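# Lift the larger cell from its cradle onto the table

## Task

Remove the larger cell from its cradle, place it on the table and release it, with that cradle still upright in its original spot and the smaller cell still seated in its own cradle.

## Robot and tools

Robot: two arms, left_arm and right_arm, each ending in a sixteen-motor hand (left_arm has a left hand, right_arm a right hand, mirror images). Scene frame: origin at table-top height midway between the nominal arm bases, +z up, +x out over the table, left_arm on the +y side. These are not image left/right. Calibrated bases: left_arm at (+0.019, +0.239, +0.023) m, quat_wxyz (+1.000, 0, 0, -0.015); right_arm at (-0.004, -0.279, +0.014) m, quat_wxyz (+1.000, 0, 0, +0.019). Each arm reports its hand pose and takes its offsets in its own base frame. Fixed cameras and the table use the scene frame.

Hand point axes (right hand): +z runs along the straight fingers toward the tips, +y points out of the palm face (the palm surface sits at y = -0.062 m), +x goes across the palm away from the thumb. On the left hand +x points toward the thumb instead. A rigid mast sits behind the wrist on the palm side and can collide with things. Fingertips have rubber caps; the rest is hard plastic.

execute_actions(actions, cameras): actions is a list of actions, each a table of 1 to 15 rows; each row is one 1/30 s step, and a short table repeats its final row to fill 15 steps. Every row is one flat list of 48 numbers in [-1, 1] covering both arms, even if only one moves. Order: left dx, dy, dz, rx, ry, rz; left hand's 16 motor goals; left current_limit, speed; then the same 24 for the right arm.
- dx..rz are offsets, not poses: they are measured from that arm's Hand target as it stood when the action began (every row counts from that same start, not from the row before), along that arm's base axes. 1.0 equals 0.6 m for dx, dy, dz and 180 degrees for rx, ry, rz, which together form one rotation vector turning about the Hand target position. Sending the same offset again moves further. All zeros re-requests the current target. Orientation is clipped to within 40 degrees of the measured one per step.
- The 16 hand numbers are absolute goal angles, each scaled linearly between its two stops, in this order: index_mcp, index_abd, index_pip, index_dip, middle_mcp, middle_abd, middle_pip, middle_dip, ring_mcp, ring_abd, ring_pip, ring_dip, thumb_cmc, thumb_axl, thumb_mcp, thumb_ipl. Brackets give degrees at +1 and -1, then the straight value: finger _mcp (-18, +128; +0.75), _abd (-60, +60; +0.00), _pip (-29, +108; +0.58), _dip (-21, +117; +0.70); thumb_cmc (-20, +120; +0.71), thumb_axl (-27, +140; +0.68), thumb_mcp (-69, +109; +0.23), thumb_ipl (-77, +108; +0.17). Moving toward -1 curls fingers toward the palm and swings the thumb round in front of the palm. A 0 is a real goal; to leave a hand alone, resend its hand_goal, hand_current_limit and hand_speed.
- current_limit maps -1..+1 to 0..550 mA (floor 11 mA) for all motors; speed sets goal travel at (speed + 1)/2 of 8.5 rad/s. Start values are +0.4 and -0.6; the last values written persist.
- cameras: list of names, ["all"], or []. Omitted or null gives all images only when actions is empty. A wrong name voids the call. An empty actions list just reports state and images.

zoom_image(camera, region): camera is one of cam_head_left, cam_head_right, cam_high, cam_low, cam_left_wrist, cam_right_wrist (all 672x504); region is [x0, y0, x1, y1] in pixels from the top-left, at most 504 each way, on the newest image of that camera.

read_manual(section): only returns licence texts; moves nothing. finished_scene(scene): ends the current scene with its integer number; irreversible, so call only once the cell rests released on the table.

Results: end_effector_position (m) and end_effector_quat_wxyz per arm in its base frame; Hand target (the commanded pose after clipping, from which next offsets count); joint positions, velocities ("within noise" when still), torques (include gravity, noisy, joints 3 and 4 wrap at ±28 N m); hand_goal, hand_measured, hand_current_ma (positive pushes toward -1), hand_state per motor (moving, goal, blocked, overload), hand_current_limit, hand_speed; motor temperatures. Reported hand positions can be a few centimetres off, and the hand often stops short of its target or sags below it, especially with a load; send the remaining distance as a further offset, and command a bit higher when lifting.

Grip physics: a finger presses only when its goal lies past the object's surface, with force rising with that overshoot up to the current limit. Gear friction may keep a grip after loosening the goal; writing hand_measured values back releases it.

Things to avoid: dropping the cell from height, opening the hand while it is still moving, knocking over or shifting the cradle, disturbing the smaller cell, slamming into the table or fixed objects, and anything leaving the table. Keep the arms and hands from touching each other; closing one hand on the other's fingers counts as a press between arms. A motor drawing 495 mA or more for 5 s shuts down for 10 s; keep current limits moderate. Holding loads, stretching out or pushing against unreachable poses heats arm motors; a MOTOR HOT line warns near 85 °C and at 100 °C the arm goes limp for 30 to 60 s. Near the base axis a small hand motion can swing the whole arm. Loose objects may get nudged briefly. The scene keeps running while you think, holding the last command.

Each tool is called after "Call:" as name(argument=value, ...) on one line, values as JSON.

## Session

Call:
execute_actions(actions=[])

Call:
zoom_image(camera="cam_head_right", region=[300, 300, 640, 504])

Call:
zoom_image(camera="cam_high", region=[180, 150, 340, 310])

Scene clock: 0.00 s.
left_arm: end_effector_position=(+0.3652, -0.2542, +0.3063) hand_goal=(+0.754, +0.000, +0.576, +0.696, +0.754, +0.000, +0.576, +0.696, +0.754, +0.000, +0.576, +0.696, +0.714, +0.678, +0.226, +0.168) hand_measured=(+0.754, +0.000, +0.576, +0.696, +0.754, +0.000, +0.576, +0.696, +0.754, +0.000, +0.576, +0.696, +0.714, +0.678, +0.226, +0.168) hand_current_ma=(+0, +0, +0, +0, +0, +0, +0, +0, +0, +0, +0, +0, +0, +0, +0, +0) hand_state=(goal, goal, goal, goal, goal, goal, goal, goal, goal, goal, goal, goal, goal, goal, goal, goal) hand_current_limit=0.40 hand_speed=-0.60 end_effector_quat_wxyz=(+0.244, +0.805, -0.184, +0.508) | right_arm: end_effector_position=(+0.3947, -0.1337, +0.3556) hand_goal=(+0.754, +0.000, +0.576, +0.696, +0.754, +0.000, +0.576, +0.696, +0.754, +0.000, +0.576, +0.696, +0.714, +0.678, +0.226, +0.168) hand_measured=(+0.754, +0.000, +0.576, +0.696, +0.754, +0.000, +0.576, +0.696, +0.754, +0.000, +0.576, +0.696, +0.714, +0.678, +0.226, +0.168) hand_current_ma=(+0, +0, +0, +0, +0, +0, +0, +0, +0, +0, +0, +0, +0, +0, +0, +0) hand_state=(goal, goal, goal, goal, goal, goal, goal, goal, goal, goal, goal, goal, goal, goal, goal, goal) hand_current_limit=0.40 hand_speed=-0.60 end_effector_quat_wxyz=(+0.314, +0.903, -0.021, +0.294)
Joint positions: left_arm=[-0.292 0.948 0.635 -0.086 0.352 1.493] | right_arm=[0.113 1.125 1.097 -0.924 0.686 1.503]
Joint velocities: within noise
Joint torques (N m): no reading
Motor temperatures (°C): left_arm=[26 31 32 26 25 25] | right_arm=[29 28 31 24 27 25]
Heat: left arm: hottest elbow 32 °C; right arm: hottest elbow 31 °C.
Hand target: left_arm +0.3703, -0.2558, +0.3286; +0.245, +0.792, -0.186, +0.527 | right_arm +0.3988, -0.1333, +0.3718; +0.312, +0.897, -0.028, +0.311

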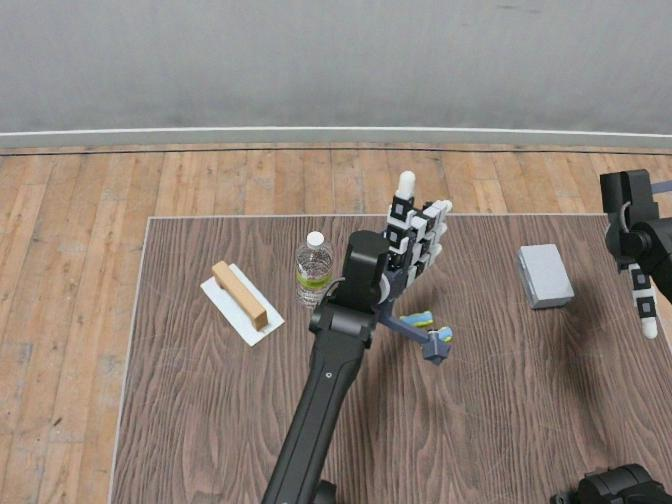

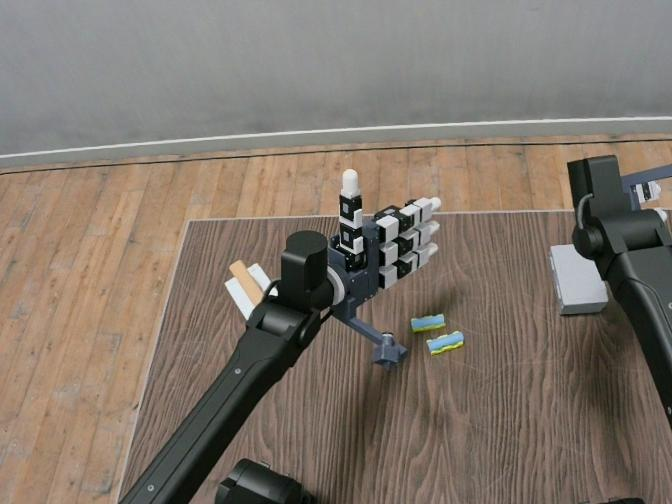

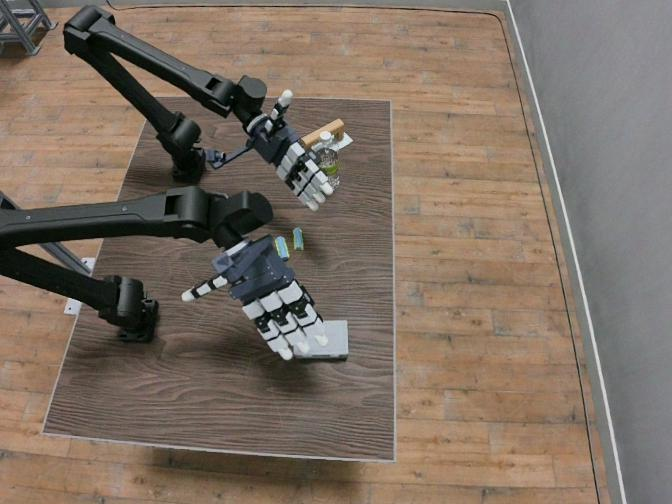

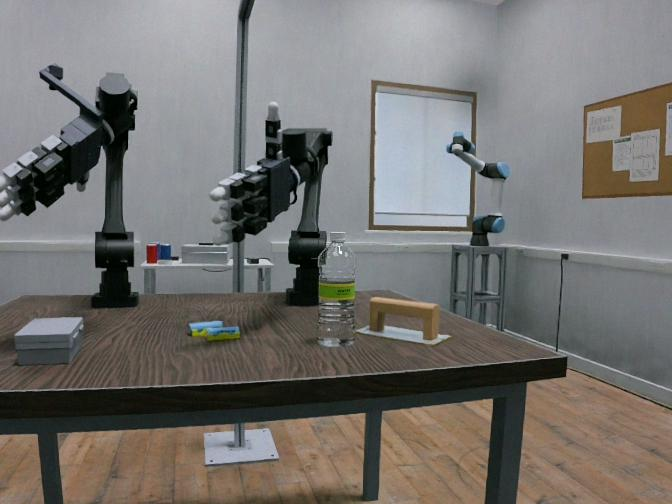

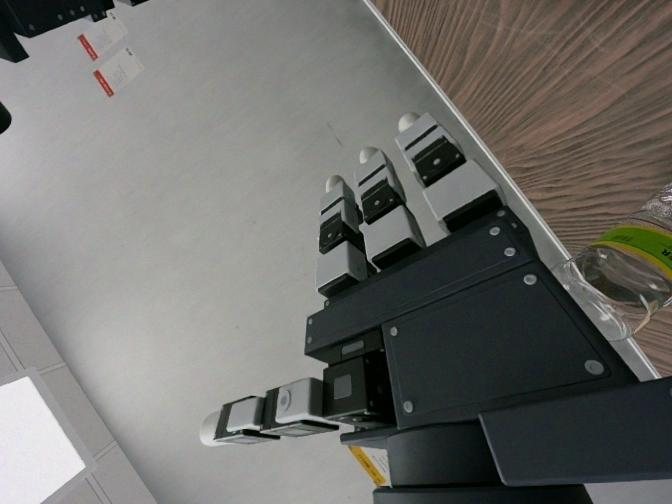

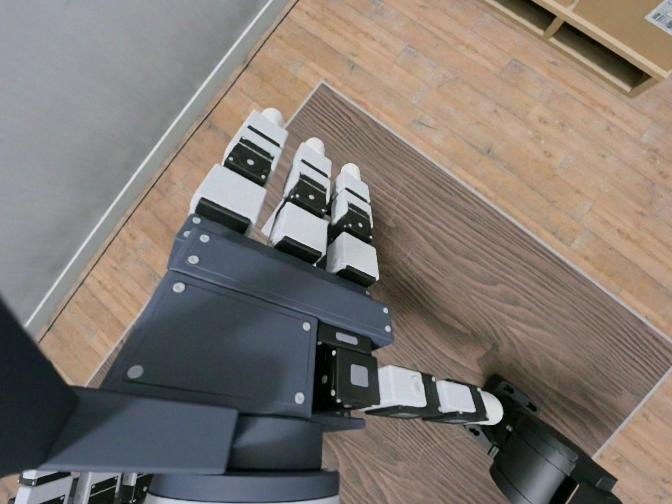

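Scaled by 1.482 from the camera's 672x504 image, which has a finer 960x720 frame.

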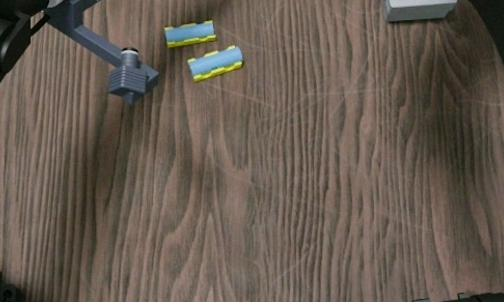

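Scaled by 3.150 from the camera's 672x504 image, which has a finer 960x720 frame.

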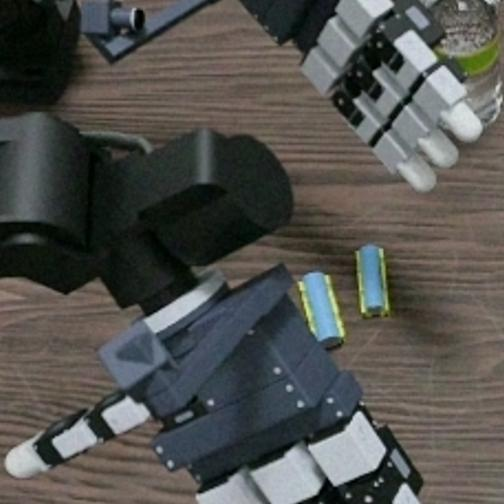

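Call:
zoom_image(camera="cam_head_right", region=[390, 290, 490, 370])

Call:
zoom_image(camera="cam_high", region=[260, 210, 330, 280])

Call:
zoom_image(camera="cam_low", region=[170, 300, 270, 360])

Scaled by 5.040 from the camera's 672x504 image, which has a finer 960x720 frame.

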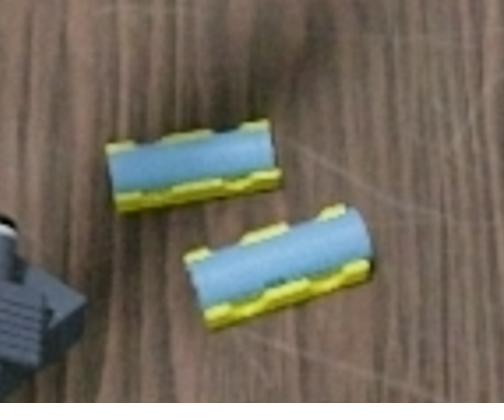

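Scaled by 7.200 from the camera's 672x504 image, which has a finer 960x720 frame.

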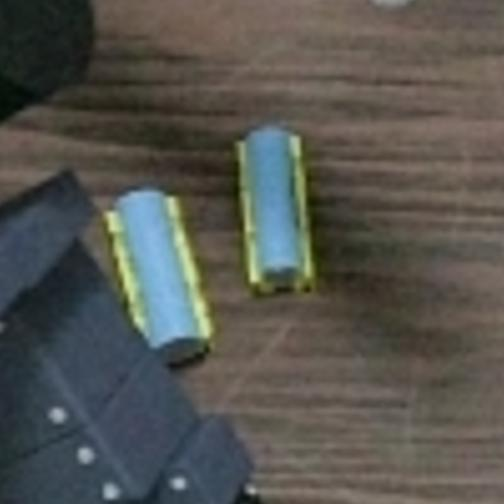

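Scaled by 5.040 from the camera's 672x504 image, which has a finer 960x720 frame.

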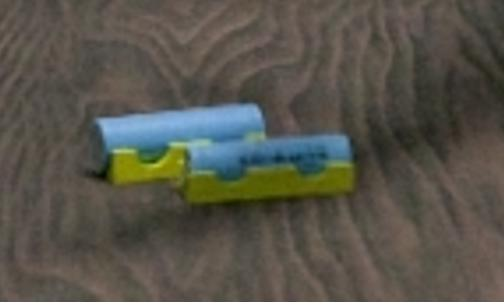

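Call:
execute_actions(actions=[[[-0.0139,0.1045,0.033,0,0,0.053,0.754,0,0.576,0.696,0.754,0,0.576,0.696,0.754,0,0.576,0.696,0.714,0.678,0.226,0.168,0.4,-0.6,0.0167,0.05,0,0.0998,0.0532,0.04,0.754,0,0.576,0.696,0.754,0,0.576,0.696,0.754,0,0.576,0.696,0.714,0.678,0.226,0.168,0.4,-0.6]],[[-0.0139,0.1045,0.033,0,0,0.053,0.754,0,0.576,0.696,0.754,0,0.576,0.696,0.754,0,0.576,0.696,0.714,0.678,0.226,0.168,0.4,-0.6,0,0.05,0,0.0998,0.0532,0.04,0.754,0,0.2,0.3,0.959,0,0.576,0.696,0.959,0,0.576,0.696,0.2,0.678,0.1,0.168,0.4,-0.6]],[[-0.0139,0.1045,0.017,0,0,0.053,0.754,0,0.576,0.696,0.754,0,0.576,0.696,0.754,0,0.576,0.696,0.714,0.678,0.226,0.168,0.4,-0.6,0,0.1,0,0.0998,0.0532,0.04,0.754,0,-0.08,-0.246,0.959,0,0.576,0.696,0.959,0,0.576,0.696,-0.5,0.678,0,0.168,0.4,-0.6]],[[-0.0139,0.1045,0,0,0,0.053,0.754,0,0.576,0.696,0.754,0,0.576,0.696,0.754,0,0.576,0.696,0.714,0.678,0.226,0.168,0.4,-0.6,0,0.1167,-0.05,0.0998,0.0532,0.04,0.754,0,-0.08,-0.246,0.959,0,0.576,0.696,0.959,0,0.576,0.696,-0.5,0.678,0,0.168,0.4,-0.6]],[[-0.0139,0.1045,0,0,0,0.053,0.754,0,0.576,0.696,0.754,0,0.576,0.696,0.754,0,0.576,0.696,0.714,0.678,0.226,0.168,0.4,-0.6,0,0.1167,-0.0667,0.0998,0.0532,0.04,0.754,0,-0.08,-0.246,0.959,0,0.576,0.696,0.959,0,0.576,0.696,-0.5,0.678,0,0.168,0.4,-0.6]],[[-0.0139,0.1045,0,0,0,0.053,0.754,0,0.576,0.696,0.754,0,0.576,0.696,0.754,0,0.576,0.696,0.714,0.678,0.226,0.168,0.4,-0.6,0,0.1167,-0.0833,0,0,0,0.754,0,-0.08,-0.246,0.959,0,0.576,0.696,0.959,0,0.576,0.696,-0.5,0.678,0,0.168,0.4,-0.6]],[[0,0,0,0,0,0,0.754,0,0.576,0.696,0.754,0,0.576,0.696,0.754,0,0.576,0.696,0.714,0.678,0.226,0.168,0.4,-0.6,0,0.1067,-0.0833,0,0,0,0.754,0,-0.08,-0.246,0.959,0,0.576,0.696,0.959,0,0.576,0.696,-0.5,0.678,0,0.168,0.4,-0.6]]], cameras=["cam_head_left", "cam_head_right", "cam_high", "cam_low"])

Call:
zoom_image(camera="cam_head_right", region=[370, 270, 500, 370])

Call:
zoom_image(camera="cam_head_left", region=[370, 270, 500, 370])

Call:
zoom_image(camera="cam_high", region=[240, 190, 330, 280])

Call:
zoom_image(camera="cam_low", region=[140, 240, 280, 350])

Scene clock: 114.80 s.
left_arm: end_effector_position=(+0.3197, +0.1155, +0.3625) hand_goal=(+0.754, +0.000, +0.576, +0.696, +0.754, +0.000, +0.576, +0.696, +0.754, +0.000, +0.576, +0.696, +0.714, +0.678, +0.226, +0.168) hand_measured=(+0.756, -0.002, +0.576, +0.696, +0.756, -0.002, +0.576, +0.696, +0.756, -0.002, +0.576, +0.696, +0.716, +0.678, +0.226, +0.168) hand_current_ma=(+5, -4, +2, +0, +5, -5, +2, +0, +4, -5, +2, +0, +5, -2, -3, -1) hand_state=(goal, goal, goal, goal, goal, goal, goal, goal, goal, goal, goal, goal, goal, goal, goal, goal) hand_current_limit=0.40 hand_speed=-0.60 end_effector_quat_wxyz=(-0.022, +0.792, +0.227, +0.566) | right_arm: end_effector_position=(+0.4055, +0.2633, +0.2027) hand_goal=(+0.754, +0.000, -0.080, -0.246, +0.960, +0.000, +0.576, +0.696, +0.960, +0.000, +0.576, +0.696, -0.500, +0.678, +0.000, +0.168) hand_measured=(+0.746, +0.000, -0.078, -0.244, +0.950, +0.000, +0.574, +0.696, +0.948, +0.000, +0.574, +0.696, -0.500, +0.678, -0.002, +0.168) hand_current_ma=(-27, +0, +5, +8, -37, +0, -3, +0, -41, +0, -3, +0, +1, -2, -4, -1) hand_state=(goal, goal, goal, goal, goal, goal, goal, goal, goal, goal, goal, goal, goal, goal, goal, goal) hand_current_limit=0.40 hand_speed=-0.60 end_effector_quat_wxyz=(-0.495, +0.855, +0.135, -0.078)
Joint positions: left_arm=[0.812 0.554 0.626 -0.483 0.459 1.521] | right_arm=[0.35 1.623 1.443 -1.327 -1.048 1.644]
Joint torques (N m): left_arm=[0.67 -0.73 12.38 2.73 0.28 0.03] | right_arm=[-1.73 -13.74 8.06 0.96 -0.89 0.1]
Motor temperatures (°C): left_arm=[26 31 45 26 25 25] | right_arm=[29 29 46 24 28 25]
Heat: left arm: hottest elbow 45 °C; right arm: hottest elbow 46 °C.
Hand target: left_arm +0.3203, +0.1205, +0.3786; -0.037, +0.785, +0.216, +0.580 | right_arm +0.4088, +0.2607, +0.2021; -0.494, +0.857, +0.128, -0.073
Off the commanded pose: left_arm 0.017 m, 3 deg | right_arm 0.004 m, 1 deg.
Images, in order (width x height): cam_head_left 672x504, cam_head_right 672x504, cam_high 672x504, cam_low 672x504.

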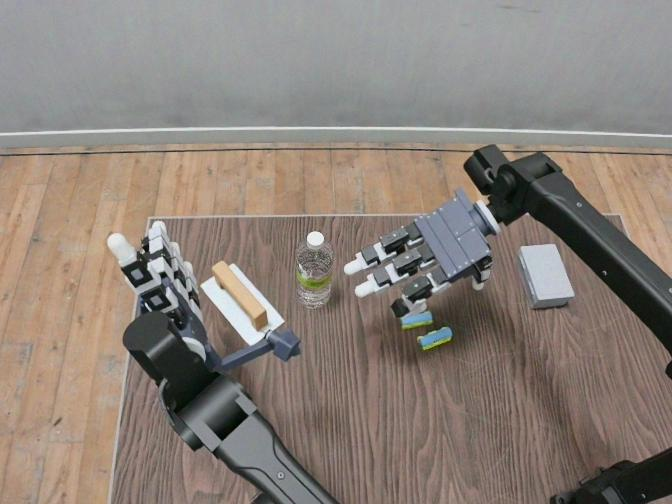

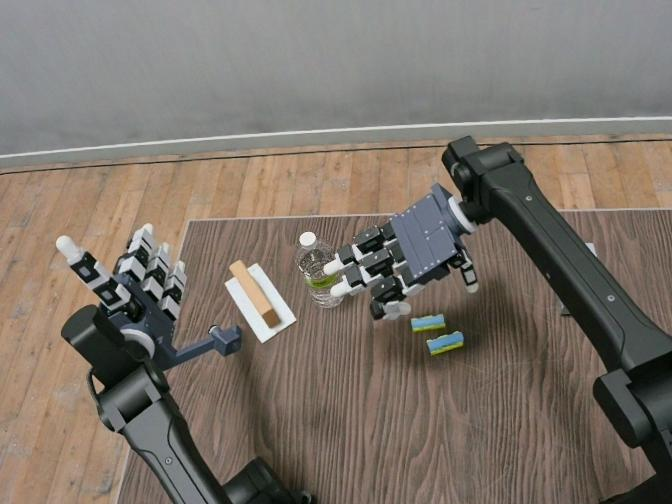

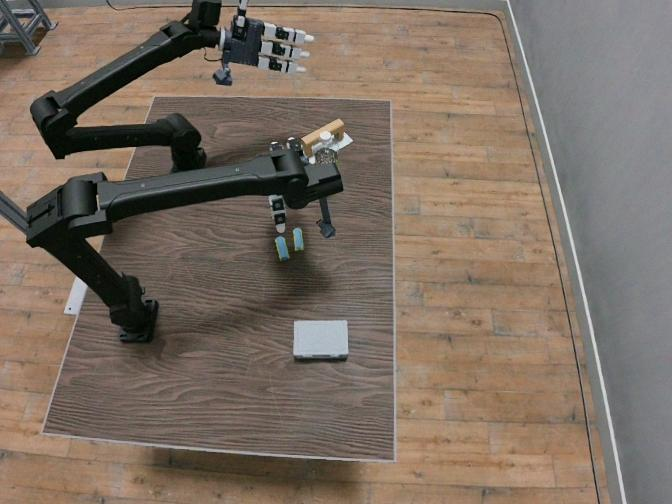

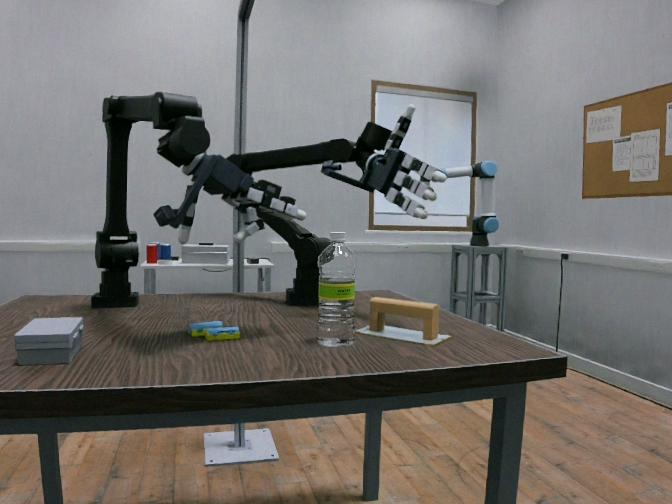

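Scaled by 3.877 from the camera's 672x504 image, which has a finer 960x720 frame.

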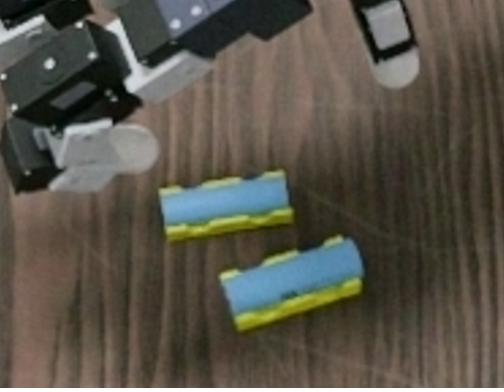

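Scaled by 3.877 from the camera's 672x504 image, which has a finer 960x720 frame.

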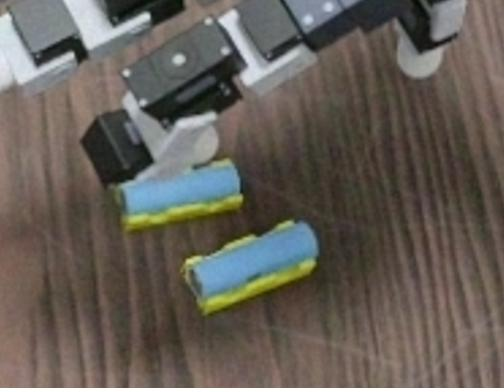

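Scaled by 5.600 from the camera's 672x504 image, which has a finer 960x720 frame.

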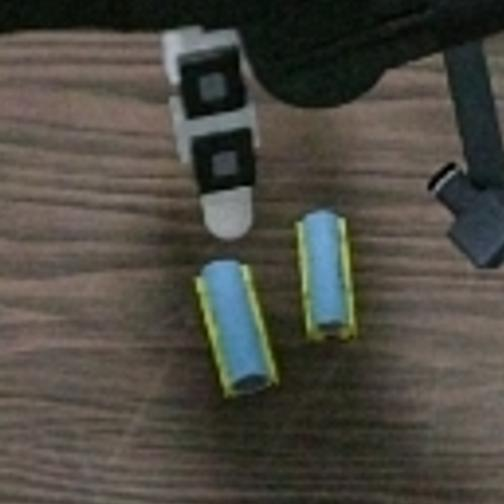

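Scaled by 3.600 from the camera's 672x504 image, which has a finer 960x720 frame.

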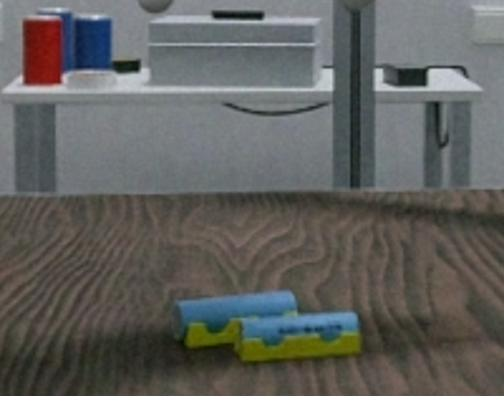

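Call:
execute_actions(actions=[[[0,0,0,0,0,0,0.754,0,0.576,0.696,0.754,0,0.576,0.696,0.754,0,0.576,0.696,0.714,0.678,0.226,0.168,0.4,-0.6,-0.006,-0.01,-0.11,0,0,-0.011,0.754,0,-0.08,-0.246,0.959,0,0.576,0.696,0.959,0,0.576,0.696,-0.5,0.678,0,0.168,0.4,-0.6]],[[0,0,0,0,0,0,0.754,0,0.576,0.696,0.754,0,0.576,0.696,0.754,0,0.576,0.696,0.714,0.678,0.226,0.168,0.4,-0.6,-0.006,-0.01,-0.11,0,0,0,0.754,0,-0.08,-0.246,0.959,0,0.576,0.696,0.959,0,0.576,0.696,-0.5,0.678,0,0.168,0.4,-0.6]]], cameras=["cam_head_right", "cam_high", "cam_low"])

Call:
zoom_image(camera="cam_head_right", region=[390, 290, 490, 370])

Call:
zoom_image(camera="cam_high", region=[250, 210, 320, 280])

Call:
zoom_image(camera="cam_low", region=[160, 270, 280, 350])

Scene clock: 145.10 s.
left_arm: end_effector_position=(+0.3197, +0.1155, +0.3625) hand_goal=(+0.754, +0.000, +0.576, +0.696, +0.754, +0.000, +0.576, +0.696, +0.754, +0.000, +0.576, +0.696, +0.714, +0.678, +0.226, +0.168) hand_measured=(+0.756, -0.002, +0.576, +0.696, +0.756, -0.002, +0.576, +0.696, +0.756, -0.002, +0.576, +0.696, +0.716, +0.678, +0.226, +0.168) hand_current_ma=(+5, -4, +2, +0, +5, -5, +2, +0, +4, -5, +2, +0, +5, -2, -3, -1) hand_state=(goal, goal, goal, goal, goal, goal, goal, goal, goal, goal, goal, goal, goal, goal, goal, goal) hand_current_limit=0.40 hand_speed=-0.60 end_effector_quat_wxyz=(-0.022, +0.792, +0.227, +0.566) | right_arm: end_effector_position=(+0.3938, +0.2504, +0.0680) hand_goal=(+0.754, +0.000, -0.080, -0.246, +0.960, +0.000, +0.576, +0.696, +0.960, +0.000, +0.576, +0.696, -0.500, +0.678, +0.000, +0.168) hand_measured=(+0.746, +0.000, -0.078, -0.244, +0.950, +0.000, +0.574, +0.696, +0.948, +0.000, +0.574, +0.696, -0.500, +0.678, -0.002, +0.168) hand_current_ma=(-27, +0, +5, +8, -37, +0, -3, +0, -41, +0, -3, +0, +1, -2, -4, -1) hand_state=(goal, goal, goal, goal, goal, goal, goal, goal, goal, goal, goal, goal, goal, goal, goal, goal) hand_current_limit=0.40 hand_speed=-0.60 end_effector_quat_wxyz=(-0.493, +0.859, +0.115, -0.074)
Joint positions: left_arm=[0.812 0.554 0.626 -0.483 0.459 1.521] | right_arm=[0.333 1.7 1.163 -0.947 -1.042 1.687]
Joint torques (N m): left_arm=[0.85 -0.5 12.29 2.66 0.29 0.06] | right_arm=[-1.79 -13.57 7.73 1.02 -0.99 0.05]
Heat: left arm: hottest elbow 44 °C; right arm: hottest elbow 42 °C.
Hand target: left_arm +0.3203, +0.1205, +0.3786; -0.037, +0.785, +0.216, +0.580 | right_arm +0.4016, +0.2487, +0.0700; -0.496, +0.859, +0.113, -0.065
Off the commanded pose: left_arm 0.017 m, 3 deg | right_arm 0.008 m, 1 deg.
Images, in order (width x height): cam_head_right 672x504, cam_high 672x504, cam_low 672x504.

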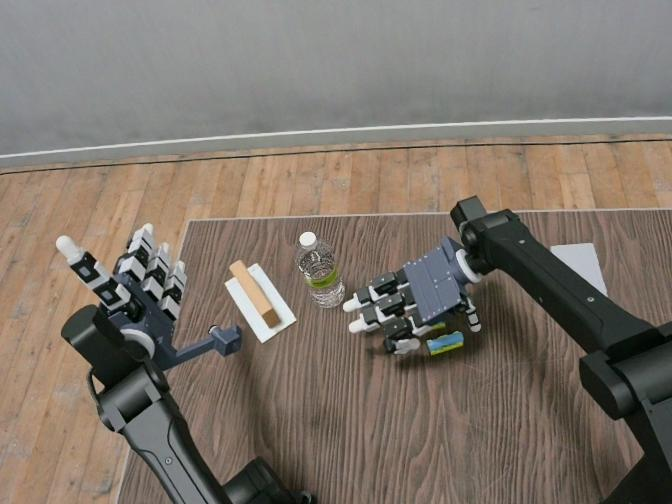

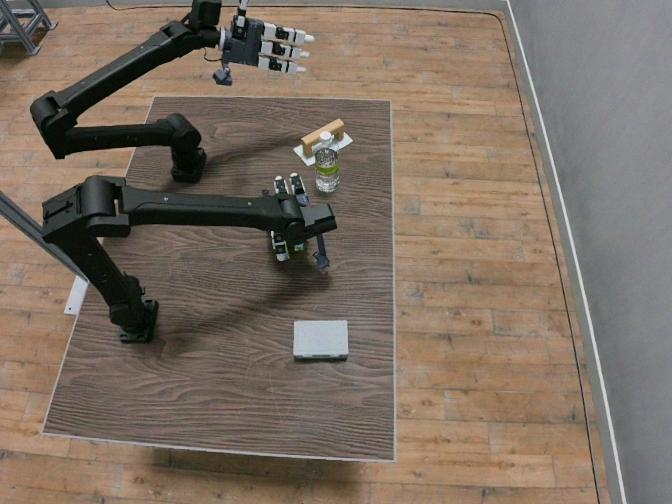

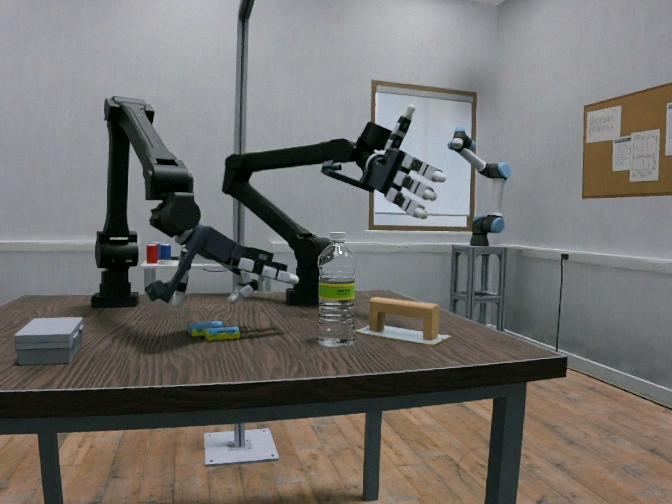

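Scaled by 5.040 from the camera's 672x504 image, which has a finer 960x720 frame.

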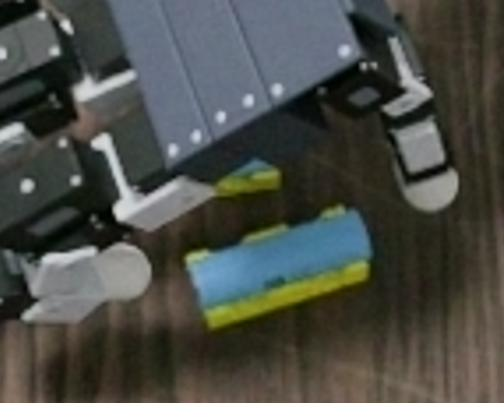

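Scaled by 7.200 from the camera's 672x504 image, which has a finer 960x720 frame.

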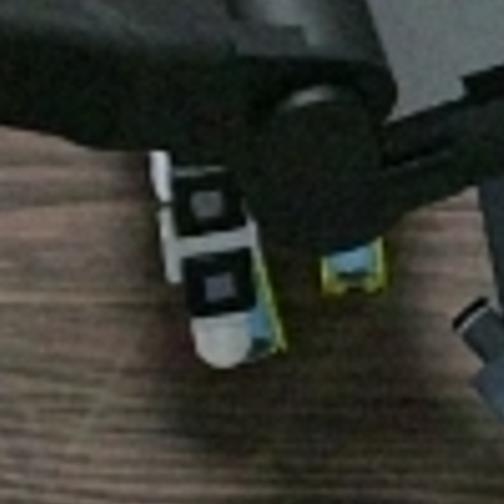

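Scaled by 4.200 from the camera's 672x504 image, which has a finer 960x720 frame.

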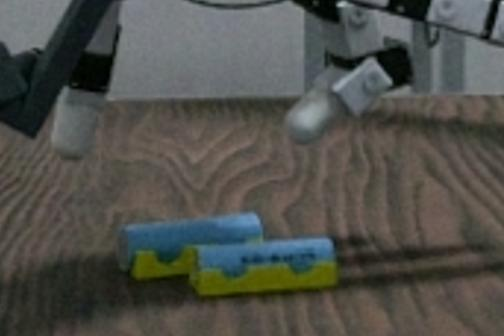

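Call:
execute_actions(actions=[[[0,0,0,0,0,0,0.754,0,0.576,0.696,0.754,0,0.576,0.696,0.754,0,0.576,0.696,0.714,0.678,0.226,0.168,0.4,-0.6,0.0067,0.0017,-0.06,0,0,0,0.754,0,-0.08,-0.246,0.959,0,0.576,0.696,0.959,0,0.576,0.696,-0.5,0.678,0,0.168,0.4,-0.6]]], cameras=["cam_head_right", "cam_high", "cam_low"])

Call:
zoom_image(camera="cam_head_right", region=[390, 300, 490, 370])

Call:
zoom_image(camera="cam_high", region=[250, 210, 320, 280])

Call:
zoom_image(camera="cam_low", region=[160, 280, 260, 350])

Scene clock: 171.87 s.
left_arm: end_effector_position=(+0.3197, +0.1155, +0.3625) hand_goal=(+0.754, +0.000, +0.576, +0.696, +0.754, +0.000, +0.576, +0.696, +0.754, +0.000, +0.576, +0.696, +0.714, +0.678, +0.226, +0.168) hand_measured=(+0.756, -0.002, +0.576, +0.696, +0.756, -0.002, +0.576, +0.696, +0.756, -0.002, +0.576, +0.696, +0.716, +0.678, +0.226, +0.168) hand_current_ma=(+5, -4, +2, +0, +5, -5, +2, +0, +4, -5, +2, +0, +5, -2, -3, -1) hand_state=(goal, goal, goal, goal, goal, goal, goal, goal, goal, goal, goal, goal, goal, goal, goal, goal) hand_current_limit=0.40 hand_speed=-0.60 end_effector_quat_wxyz=(-0.022, +0.792, +0.227, +0.566) | right_arm: end_effector_position=(+0.3993, +0.2523, +0.0357) hand_goal=(+0.754, +0.000, -0.080, -0.246, +0.960, +0.000, +0.576, +0.696, +0.960, +0.000, +0.576, +0.696, -0.500, +0.678, +0.000, +0.168) hand_measured=(+0.746, +0.000, -0.078, -0.244, +0.950, +0.000, +0.574, +0.696, +0.948, +0.000, +0.574, +0.696, -0.500, +0.678, -0.002, +0.168) hand_current_ma=(-27, +0, +5, +8, -37, +0, -3, +0, -41, +0, -3, +0, +1, -2, -4, -1) hand_state=(goal, goal, goal, goal, goal, goal, goal, goal, goal, goal, goal, goal, goal, goal, goal, goal) hand_current_limit=0.40 hand_speed=-0.60 end_effector_quat_wxyz=(-0.494, +0.859, +0.117, -0.070)
Joint positions: left_arm=[0.812 0.554 0.626 -0.483 0.459 1.521] | right_arm=[0.333 1.755 1.14 -0.86 -1.042 1.687]
Joint torques (N m): left_arm=[0.91 -0.15 12.31 2.69 0.28 0.06] | right_arm=[-1.9 -13.51 7.16 1.03 -0.98 0.04]
Motor temperatures (°C): left_arm=[26 31 44 26 25 25] | right_arm=[28 31 40 24 29 25]
Heat: left arm: hottest elbow 44 °C; right arm: hottest elbow 40 °C.
Hand target: left_arm +0.3203, +0.1205, +0.3786; -0.037, +0.785, +0.216, +0.580 | right_arm +0.4056, +0.2497, +0.0340; -0.496, +0.859, +0.113, -0.065
Off the commanded pose: left_arm 0.017 m, 3 deg | right_arm 0.007 m, 1 deg.
Images, in order (width x height): cam_head_right 672x504, cam_high 672x504, cam_low 672x504.

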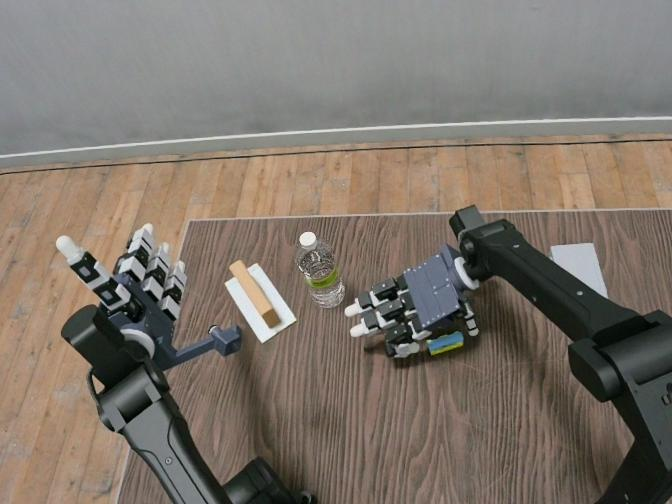

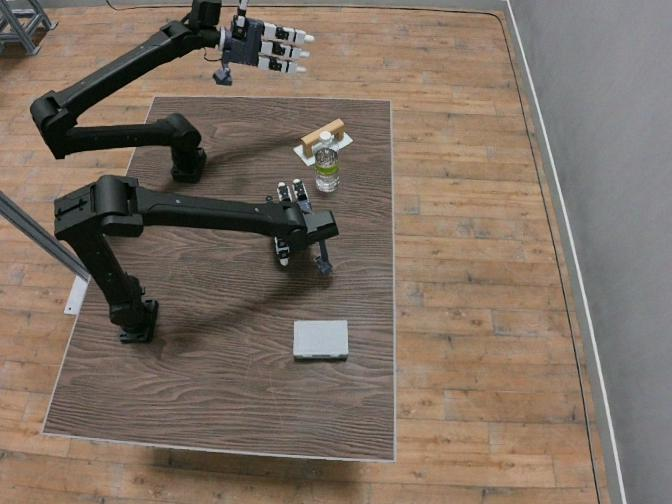

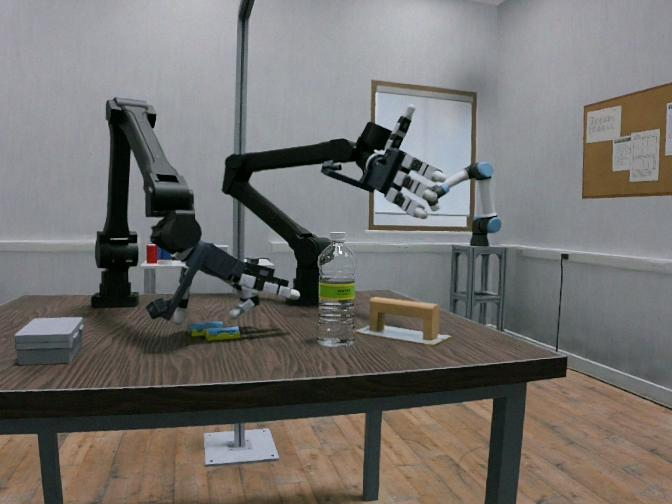

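Scaled by 5.040 from the camera's 672x504 image, which has a finer 960x720 frame.

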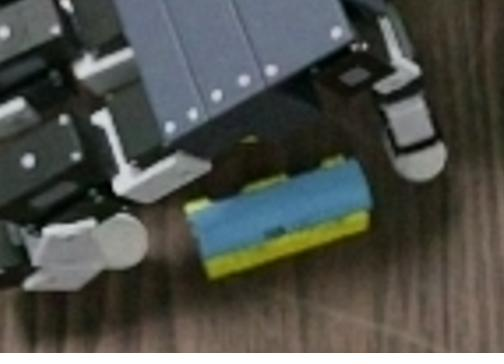

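Scaled by 7.200 from the camera's 672x504 image, which has a finer 960x720 frame.

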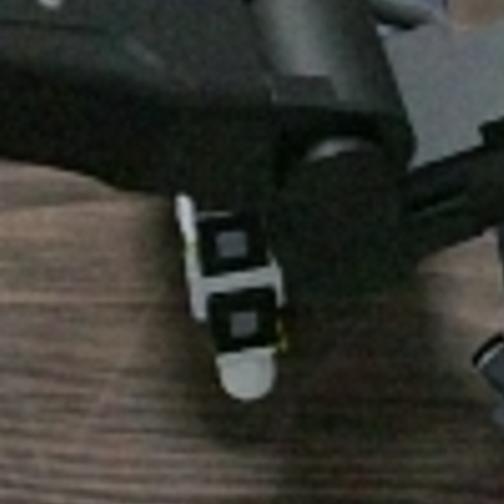

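Scaled by 5.040 from the camera's 672x504 image, which has a finer 960x720 frame.

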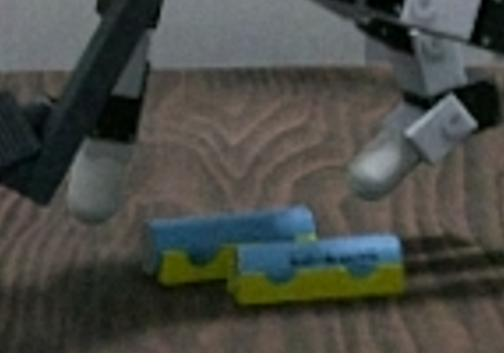

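Call:
execute_actions(actions=[[[0,0,0,0,0,0,0.754,0,0.576,0.696,0.754,0,0.576,0.696,0.754,0,0.576,0.696,0.714,0.678,0.226,0.168,0.4,-0.6,0.0058,-0.0042,-0.0333,0,0,0,0.754,0,-0.08,-0.246,0.959,0,0.576,0.696,0.959,0,0.576,0.696,-0.5,0.678,0,0.168,0.4,-0.6]],[[0,0,0,0,0,0,0.754,0,0.576,0.696,0.754,0,0.576,0.696,0.754,0,0.576,0.696,0.714,0.678,0.226,0.168,0.4,-0.6,0,0,0,0,0,0,0.644,0,-0.153,-0.174,0.959,0,0.576,0.696,0.959,0,0.576,0.696,-0.5,0.678,-0.09,0.168,0.4,-0.9]]], cameras=["cam_head_right", "cam_high", "cam_low"])

Call:
zoom_image(camera="cam_head_right", region=[390, 300, 490, 370])

Call:
zoom_image(camera="cam_high", region=[250, 210, 320, 280])

Call:
zoom_image(camera="cam_low", region=[160, 280, 260, 350])

Scene clock: 191.07 s.
left_arm: end_effector_position=(+0.3197, +0.1155, +0.3625) hand_goal=(+0.754, +0.000, +0.576, +0.696, +0.754, +0.000, +0.576, +0.696, +0.754, +0.000, +0.576, +0.696, +0.714, +0.678, +0.226, +0.168) hand_measured=(+0.756, -0.002, +0.576, +0.696, +0.756, -0.002, +0.576, +0.696, +0.756, -0.002, +0.576, +0.696, +0.716, +0.678, +0.226, +0.168) hand_current_ma=(+5, -4, +2, +0, +5, -5, +2, +0, +4, -5, +2, +0, +5, -2, -3, -1) hand_state=(goal, goal, goal, goal, goal, goal, goal, goal, goal, goal, goal, goal, goal, goal, goal, goal) hand_current_limit=0.40 hand_speed=-0.60 end_effector_quat_wxyz=(-0.022, +0.792, +0.227, +0.566) | right_arm: end_effector_position=(+0.4037, +0.2499, +0.0189) hand_goal=(+0.644, +0.000, -0.152, -0.174, +0.960, +0.000, +0.576, +0.696, +0.960, +0.000, +0.576, +0.696, -0.500, +0.678, -0.090, +0.168) hand_measured=(+0.640, +0.000, -0.150, -0.176, +0.950, +0.000, +0.574, +0.696, +0.948, +0.000, +0.574, +0.696, -0.500, +0.678, -0.088, +0.168) hand_current_ma=(-13, +0, +8, -6, -37, +0, -3, +0, -41, +0, -3, +0, +1, -2, +7, -1) hand_state=(goal, goal, goal, goal, goal, goal, goal, goal, goal, goal, goal, goal, goal, goal, goal, goal) hand_current_limit=0.40 hand_speed=-0.90 end_effector_quat_wxyz=(-0.494, +0.859, +0.113, -0.070)
Joint positions: left_arm=[0.812 0.554 0.626 -0.483 0.459 1.521] | right_arm=[0.325 1.789 1.135 -0.825 -1.042 1.687]
Joint torques (N m): left_arm=[0.73 -0.97 12.26 2.77 0.25 0.04] | right_arm=[-1.96 -13.39 6.82 1.02 -1 -0.08]
Heat: left arm: hottest elbow 45 °C; right arm: hottest elbow 39 °C.
Hand target: left_arm +0.3203, +0.1205, +0.3786; -0.037, +0.785, +0.216, +0.580 | right_arm +0.4092, +0.2473, +0.0140; -0.496, +0.859, +0.113, -0.065
Off the commanded pose: left_arm 0.017 m, 3 deg | right_arm 0.008 m, 1 deg.
Images, in order (width x height): cam_head_right 672x504, cam_high 672x504, cam_low 672x504.

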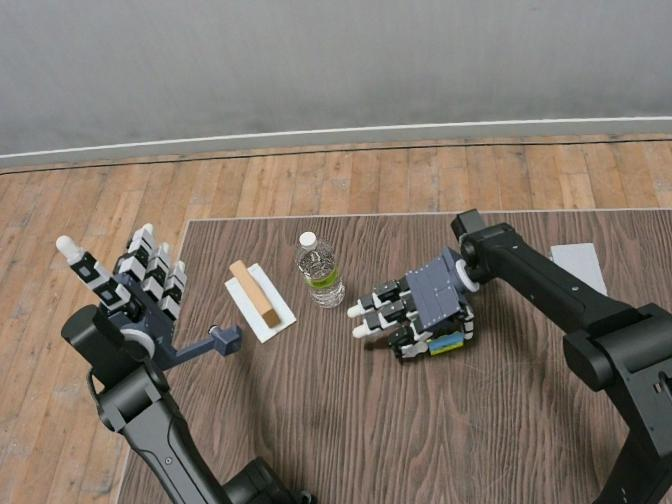

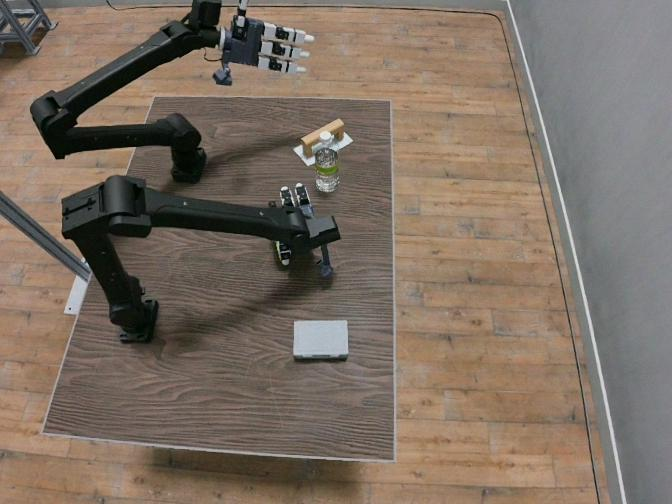

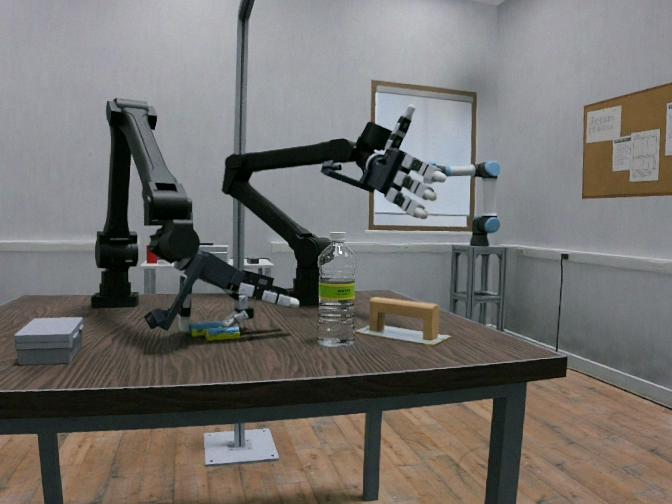

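Scaled by 5.040 from the camera's 672x504 image, which has a finer 960x720 frame.

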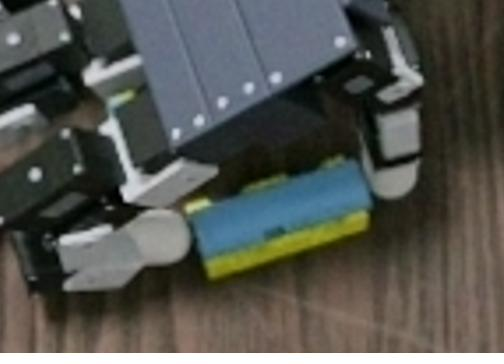

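Scaled by 7.200 from the camera's 672x504 image, which has a finer 960x720 frame.

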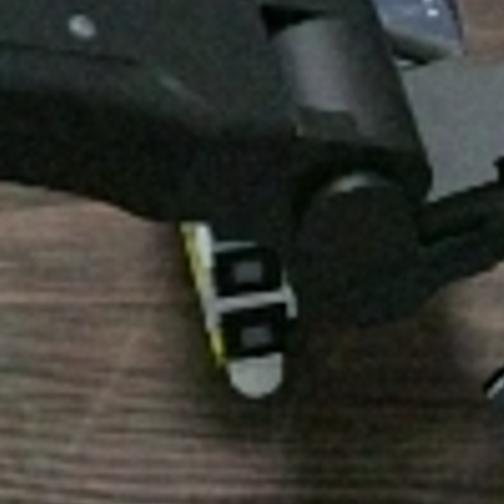

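Scaled by 5.040 from the camera's 672x504 image, which has a finer 960x720 frame.

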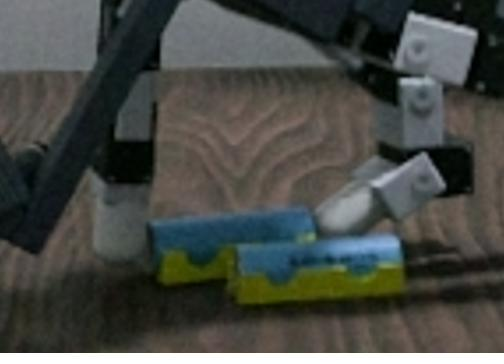

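Call:
execute_actions(actions=[[[0,0,0,0,0,0,0.754,0,0.576,0.696,0.754,0,0.576,0.696,0.754,0,0.576,0.696,0.714,0.678,0.226,0.168,0.4,-0.6,0,0,0,0,0,0,0.534,0,-0.153,-0.174,0.959,0,0.576,0.696,0.959,0,0.576,0.696,-0.5,0.678,-0.18,0.168,0.4,-0.93]],[[0,0,0,0,0,0,0.754,0,0.576,0.696,0.754,0,0.576,0.696,0.754,0,0.576,0.696,0.714,0.678,0.226,0.168,0.4,-0.6,0,0,0,0,0,0,0.534,0,-0.153,-0.174,0.959,0,0.576,0.696,0.959,0,0.576,0.696,-0.5,0.678,-0.18,0.168,0.4,-0.93]],[[0,0,0,0,0,0,0.754,0,0.576,0.696,0.754,0,0.576,0.696,0.754,0,0.576,0.696,0.714,0.678,0.226,0.168,0.4,-0.6,0.03,0.007,0.058,0,0,0,0.534,0,-0.153,-0.174,0.959,0,0.576,0.696,0.959,0,0.576,0.696,-0.5,0.678,-0.18,0.168,0.4,-0.93]]], cameras=["cam_head_right", "cam_low"])

Call:
zoom_image(camera="cam_head_right", region=[390, 290, 490, 370])

Call:
zoom_image(camera="cam_low", region=[160, 270, 260, 350])

Scene clock: 214.90 s.
left_arm: end_effector_position=(+0.3197, +0.1155, +0.3625) hand_goal=(+0.754, +0.000, +0.576, +0.696, +0.754, +0.000, +0.576, +0.696, +0.754, +0.000, +0.576, +0.696, +0.714, +0.678, +0.226, +0.168) hand_measured=(+0.756, -0.002, +0.576, +0.696, +0.756, -0.002, +0.576, +0.696, +0.756, -0.002, +0.576, +0.696, +0.716, +0.678, +0.226, +0.168) hand_current_ma=(+5, -4, +2, +0, +5, -5, +2, +0, +4, -5, +2, +0, +5, -2, -3, -1) hand_state=(goal, goal, goal, goal, goal, goal, goal, goal, goal, goal, goal, goal, goal, goal, goal, goal) hand_current_limit=0.40 hand_speed=-0.60 end_effector_quat_wxyz=(-0.022, +0.792, +0.227, +0.566) | right_arm: end_effector_position=(+0.4046, +0.2490, +0.0330) hand_goal=(+0.534, +0.000, -0.152, -0.174, +0.960, +0.000, +0.576, +0.696, +0.960, +0.000, +0.576, +0.696, -0.500, +0.678, -0.180, +0.168) hand_measured=(+0.606, +0.000, -0.122, -0.164, +0.950, +0.000, +0.574, +0.696, +0.948, +0.000, +0.574, +0.696, -0.502, +0.678, -0.106, +0.182) hand_current_ma=(+325, +0, +113, +34, -37, +0, -3, +0, -41, +0, -3, +0, -4, -2, +385, +63) hand_state=(blocked, goal, blocked, goal, goal, goal, goal, goal, goal, goal, goal, goal, goal, goal, blocked, goal) hand_current_limit=0.40 hand_speed=-0.93 end_effector_quat_wxyz=(-0.491, +0.861, +0.103, -0.086)
Joint positions: left_arm=[0.812 0.554 0.626 -0.483 0.459 1.521] | right_arm=[0.322 1.789 1.179 -0.911 -1.042 1.683]
Joint torques (N m): left_arm=[1.08 -0.38 12.34 2.73 0.28 0.05] | right_arm=[-1.79 -14.68 10.62 0.08 -0.99 -0.11]
Heat: left arm: hottest elbow 45 °C; right arm: hottest elbow 38 °C.
Hand target: left_arm +0.3203, +0.1205, +0.3786; -0.037, +0.785, +0.216, +0.580 | right_arm +0.4272, +0.2514, +0.0489; -0.496, +0.859, +0.113, -0.065
Off the commanded pose: left_arm 0.017 m, 3 deg | right_arm 0.028 m, 3 deg.
Images, in order (width x height): cam_head_right 672x504, cam_low 672x504.

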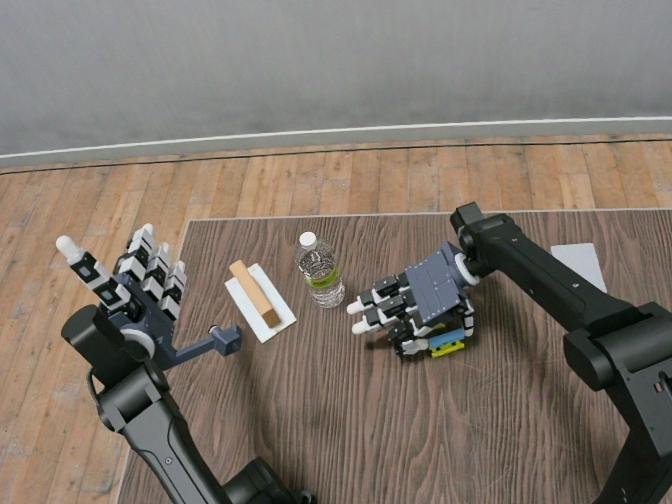

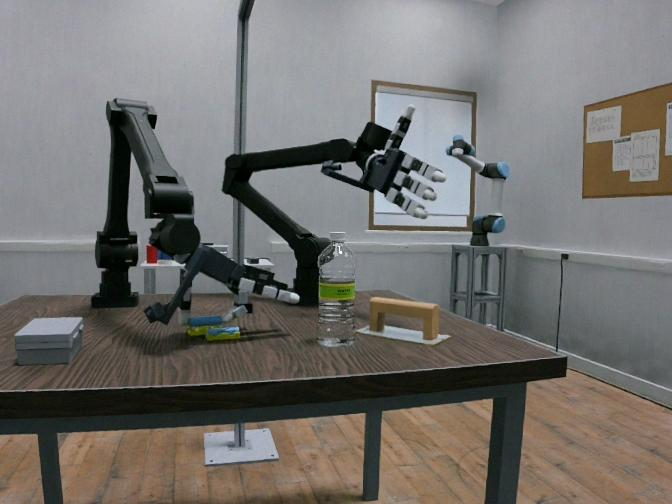

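Scaled by 5.040 from the camera's 672x504 image, which has a finer 960x720 frame.

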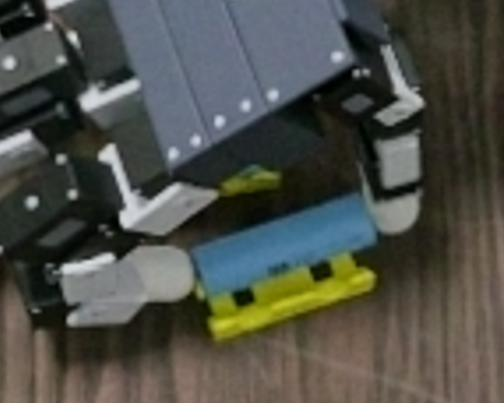

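Scaled by 5.040 from the camera's 672x504 image, which has a finer 960x720 frame.

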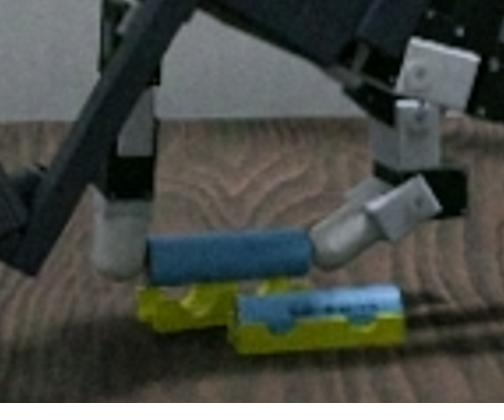

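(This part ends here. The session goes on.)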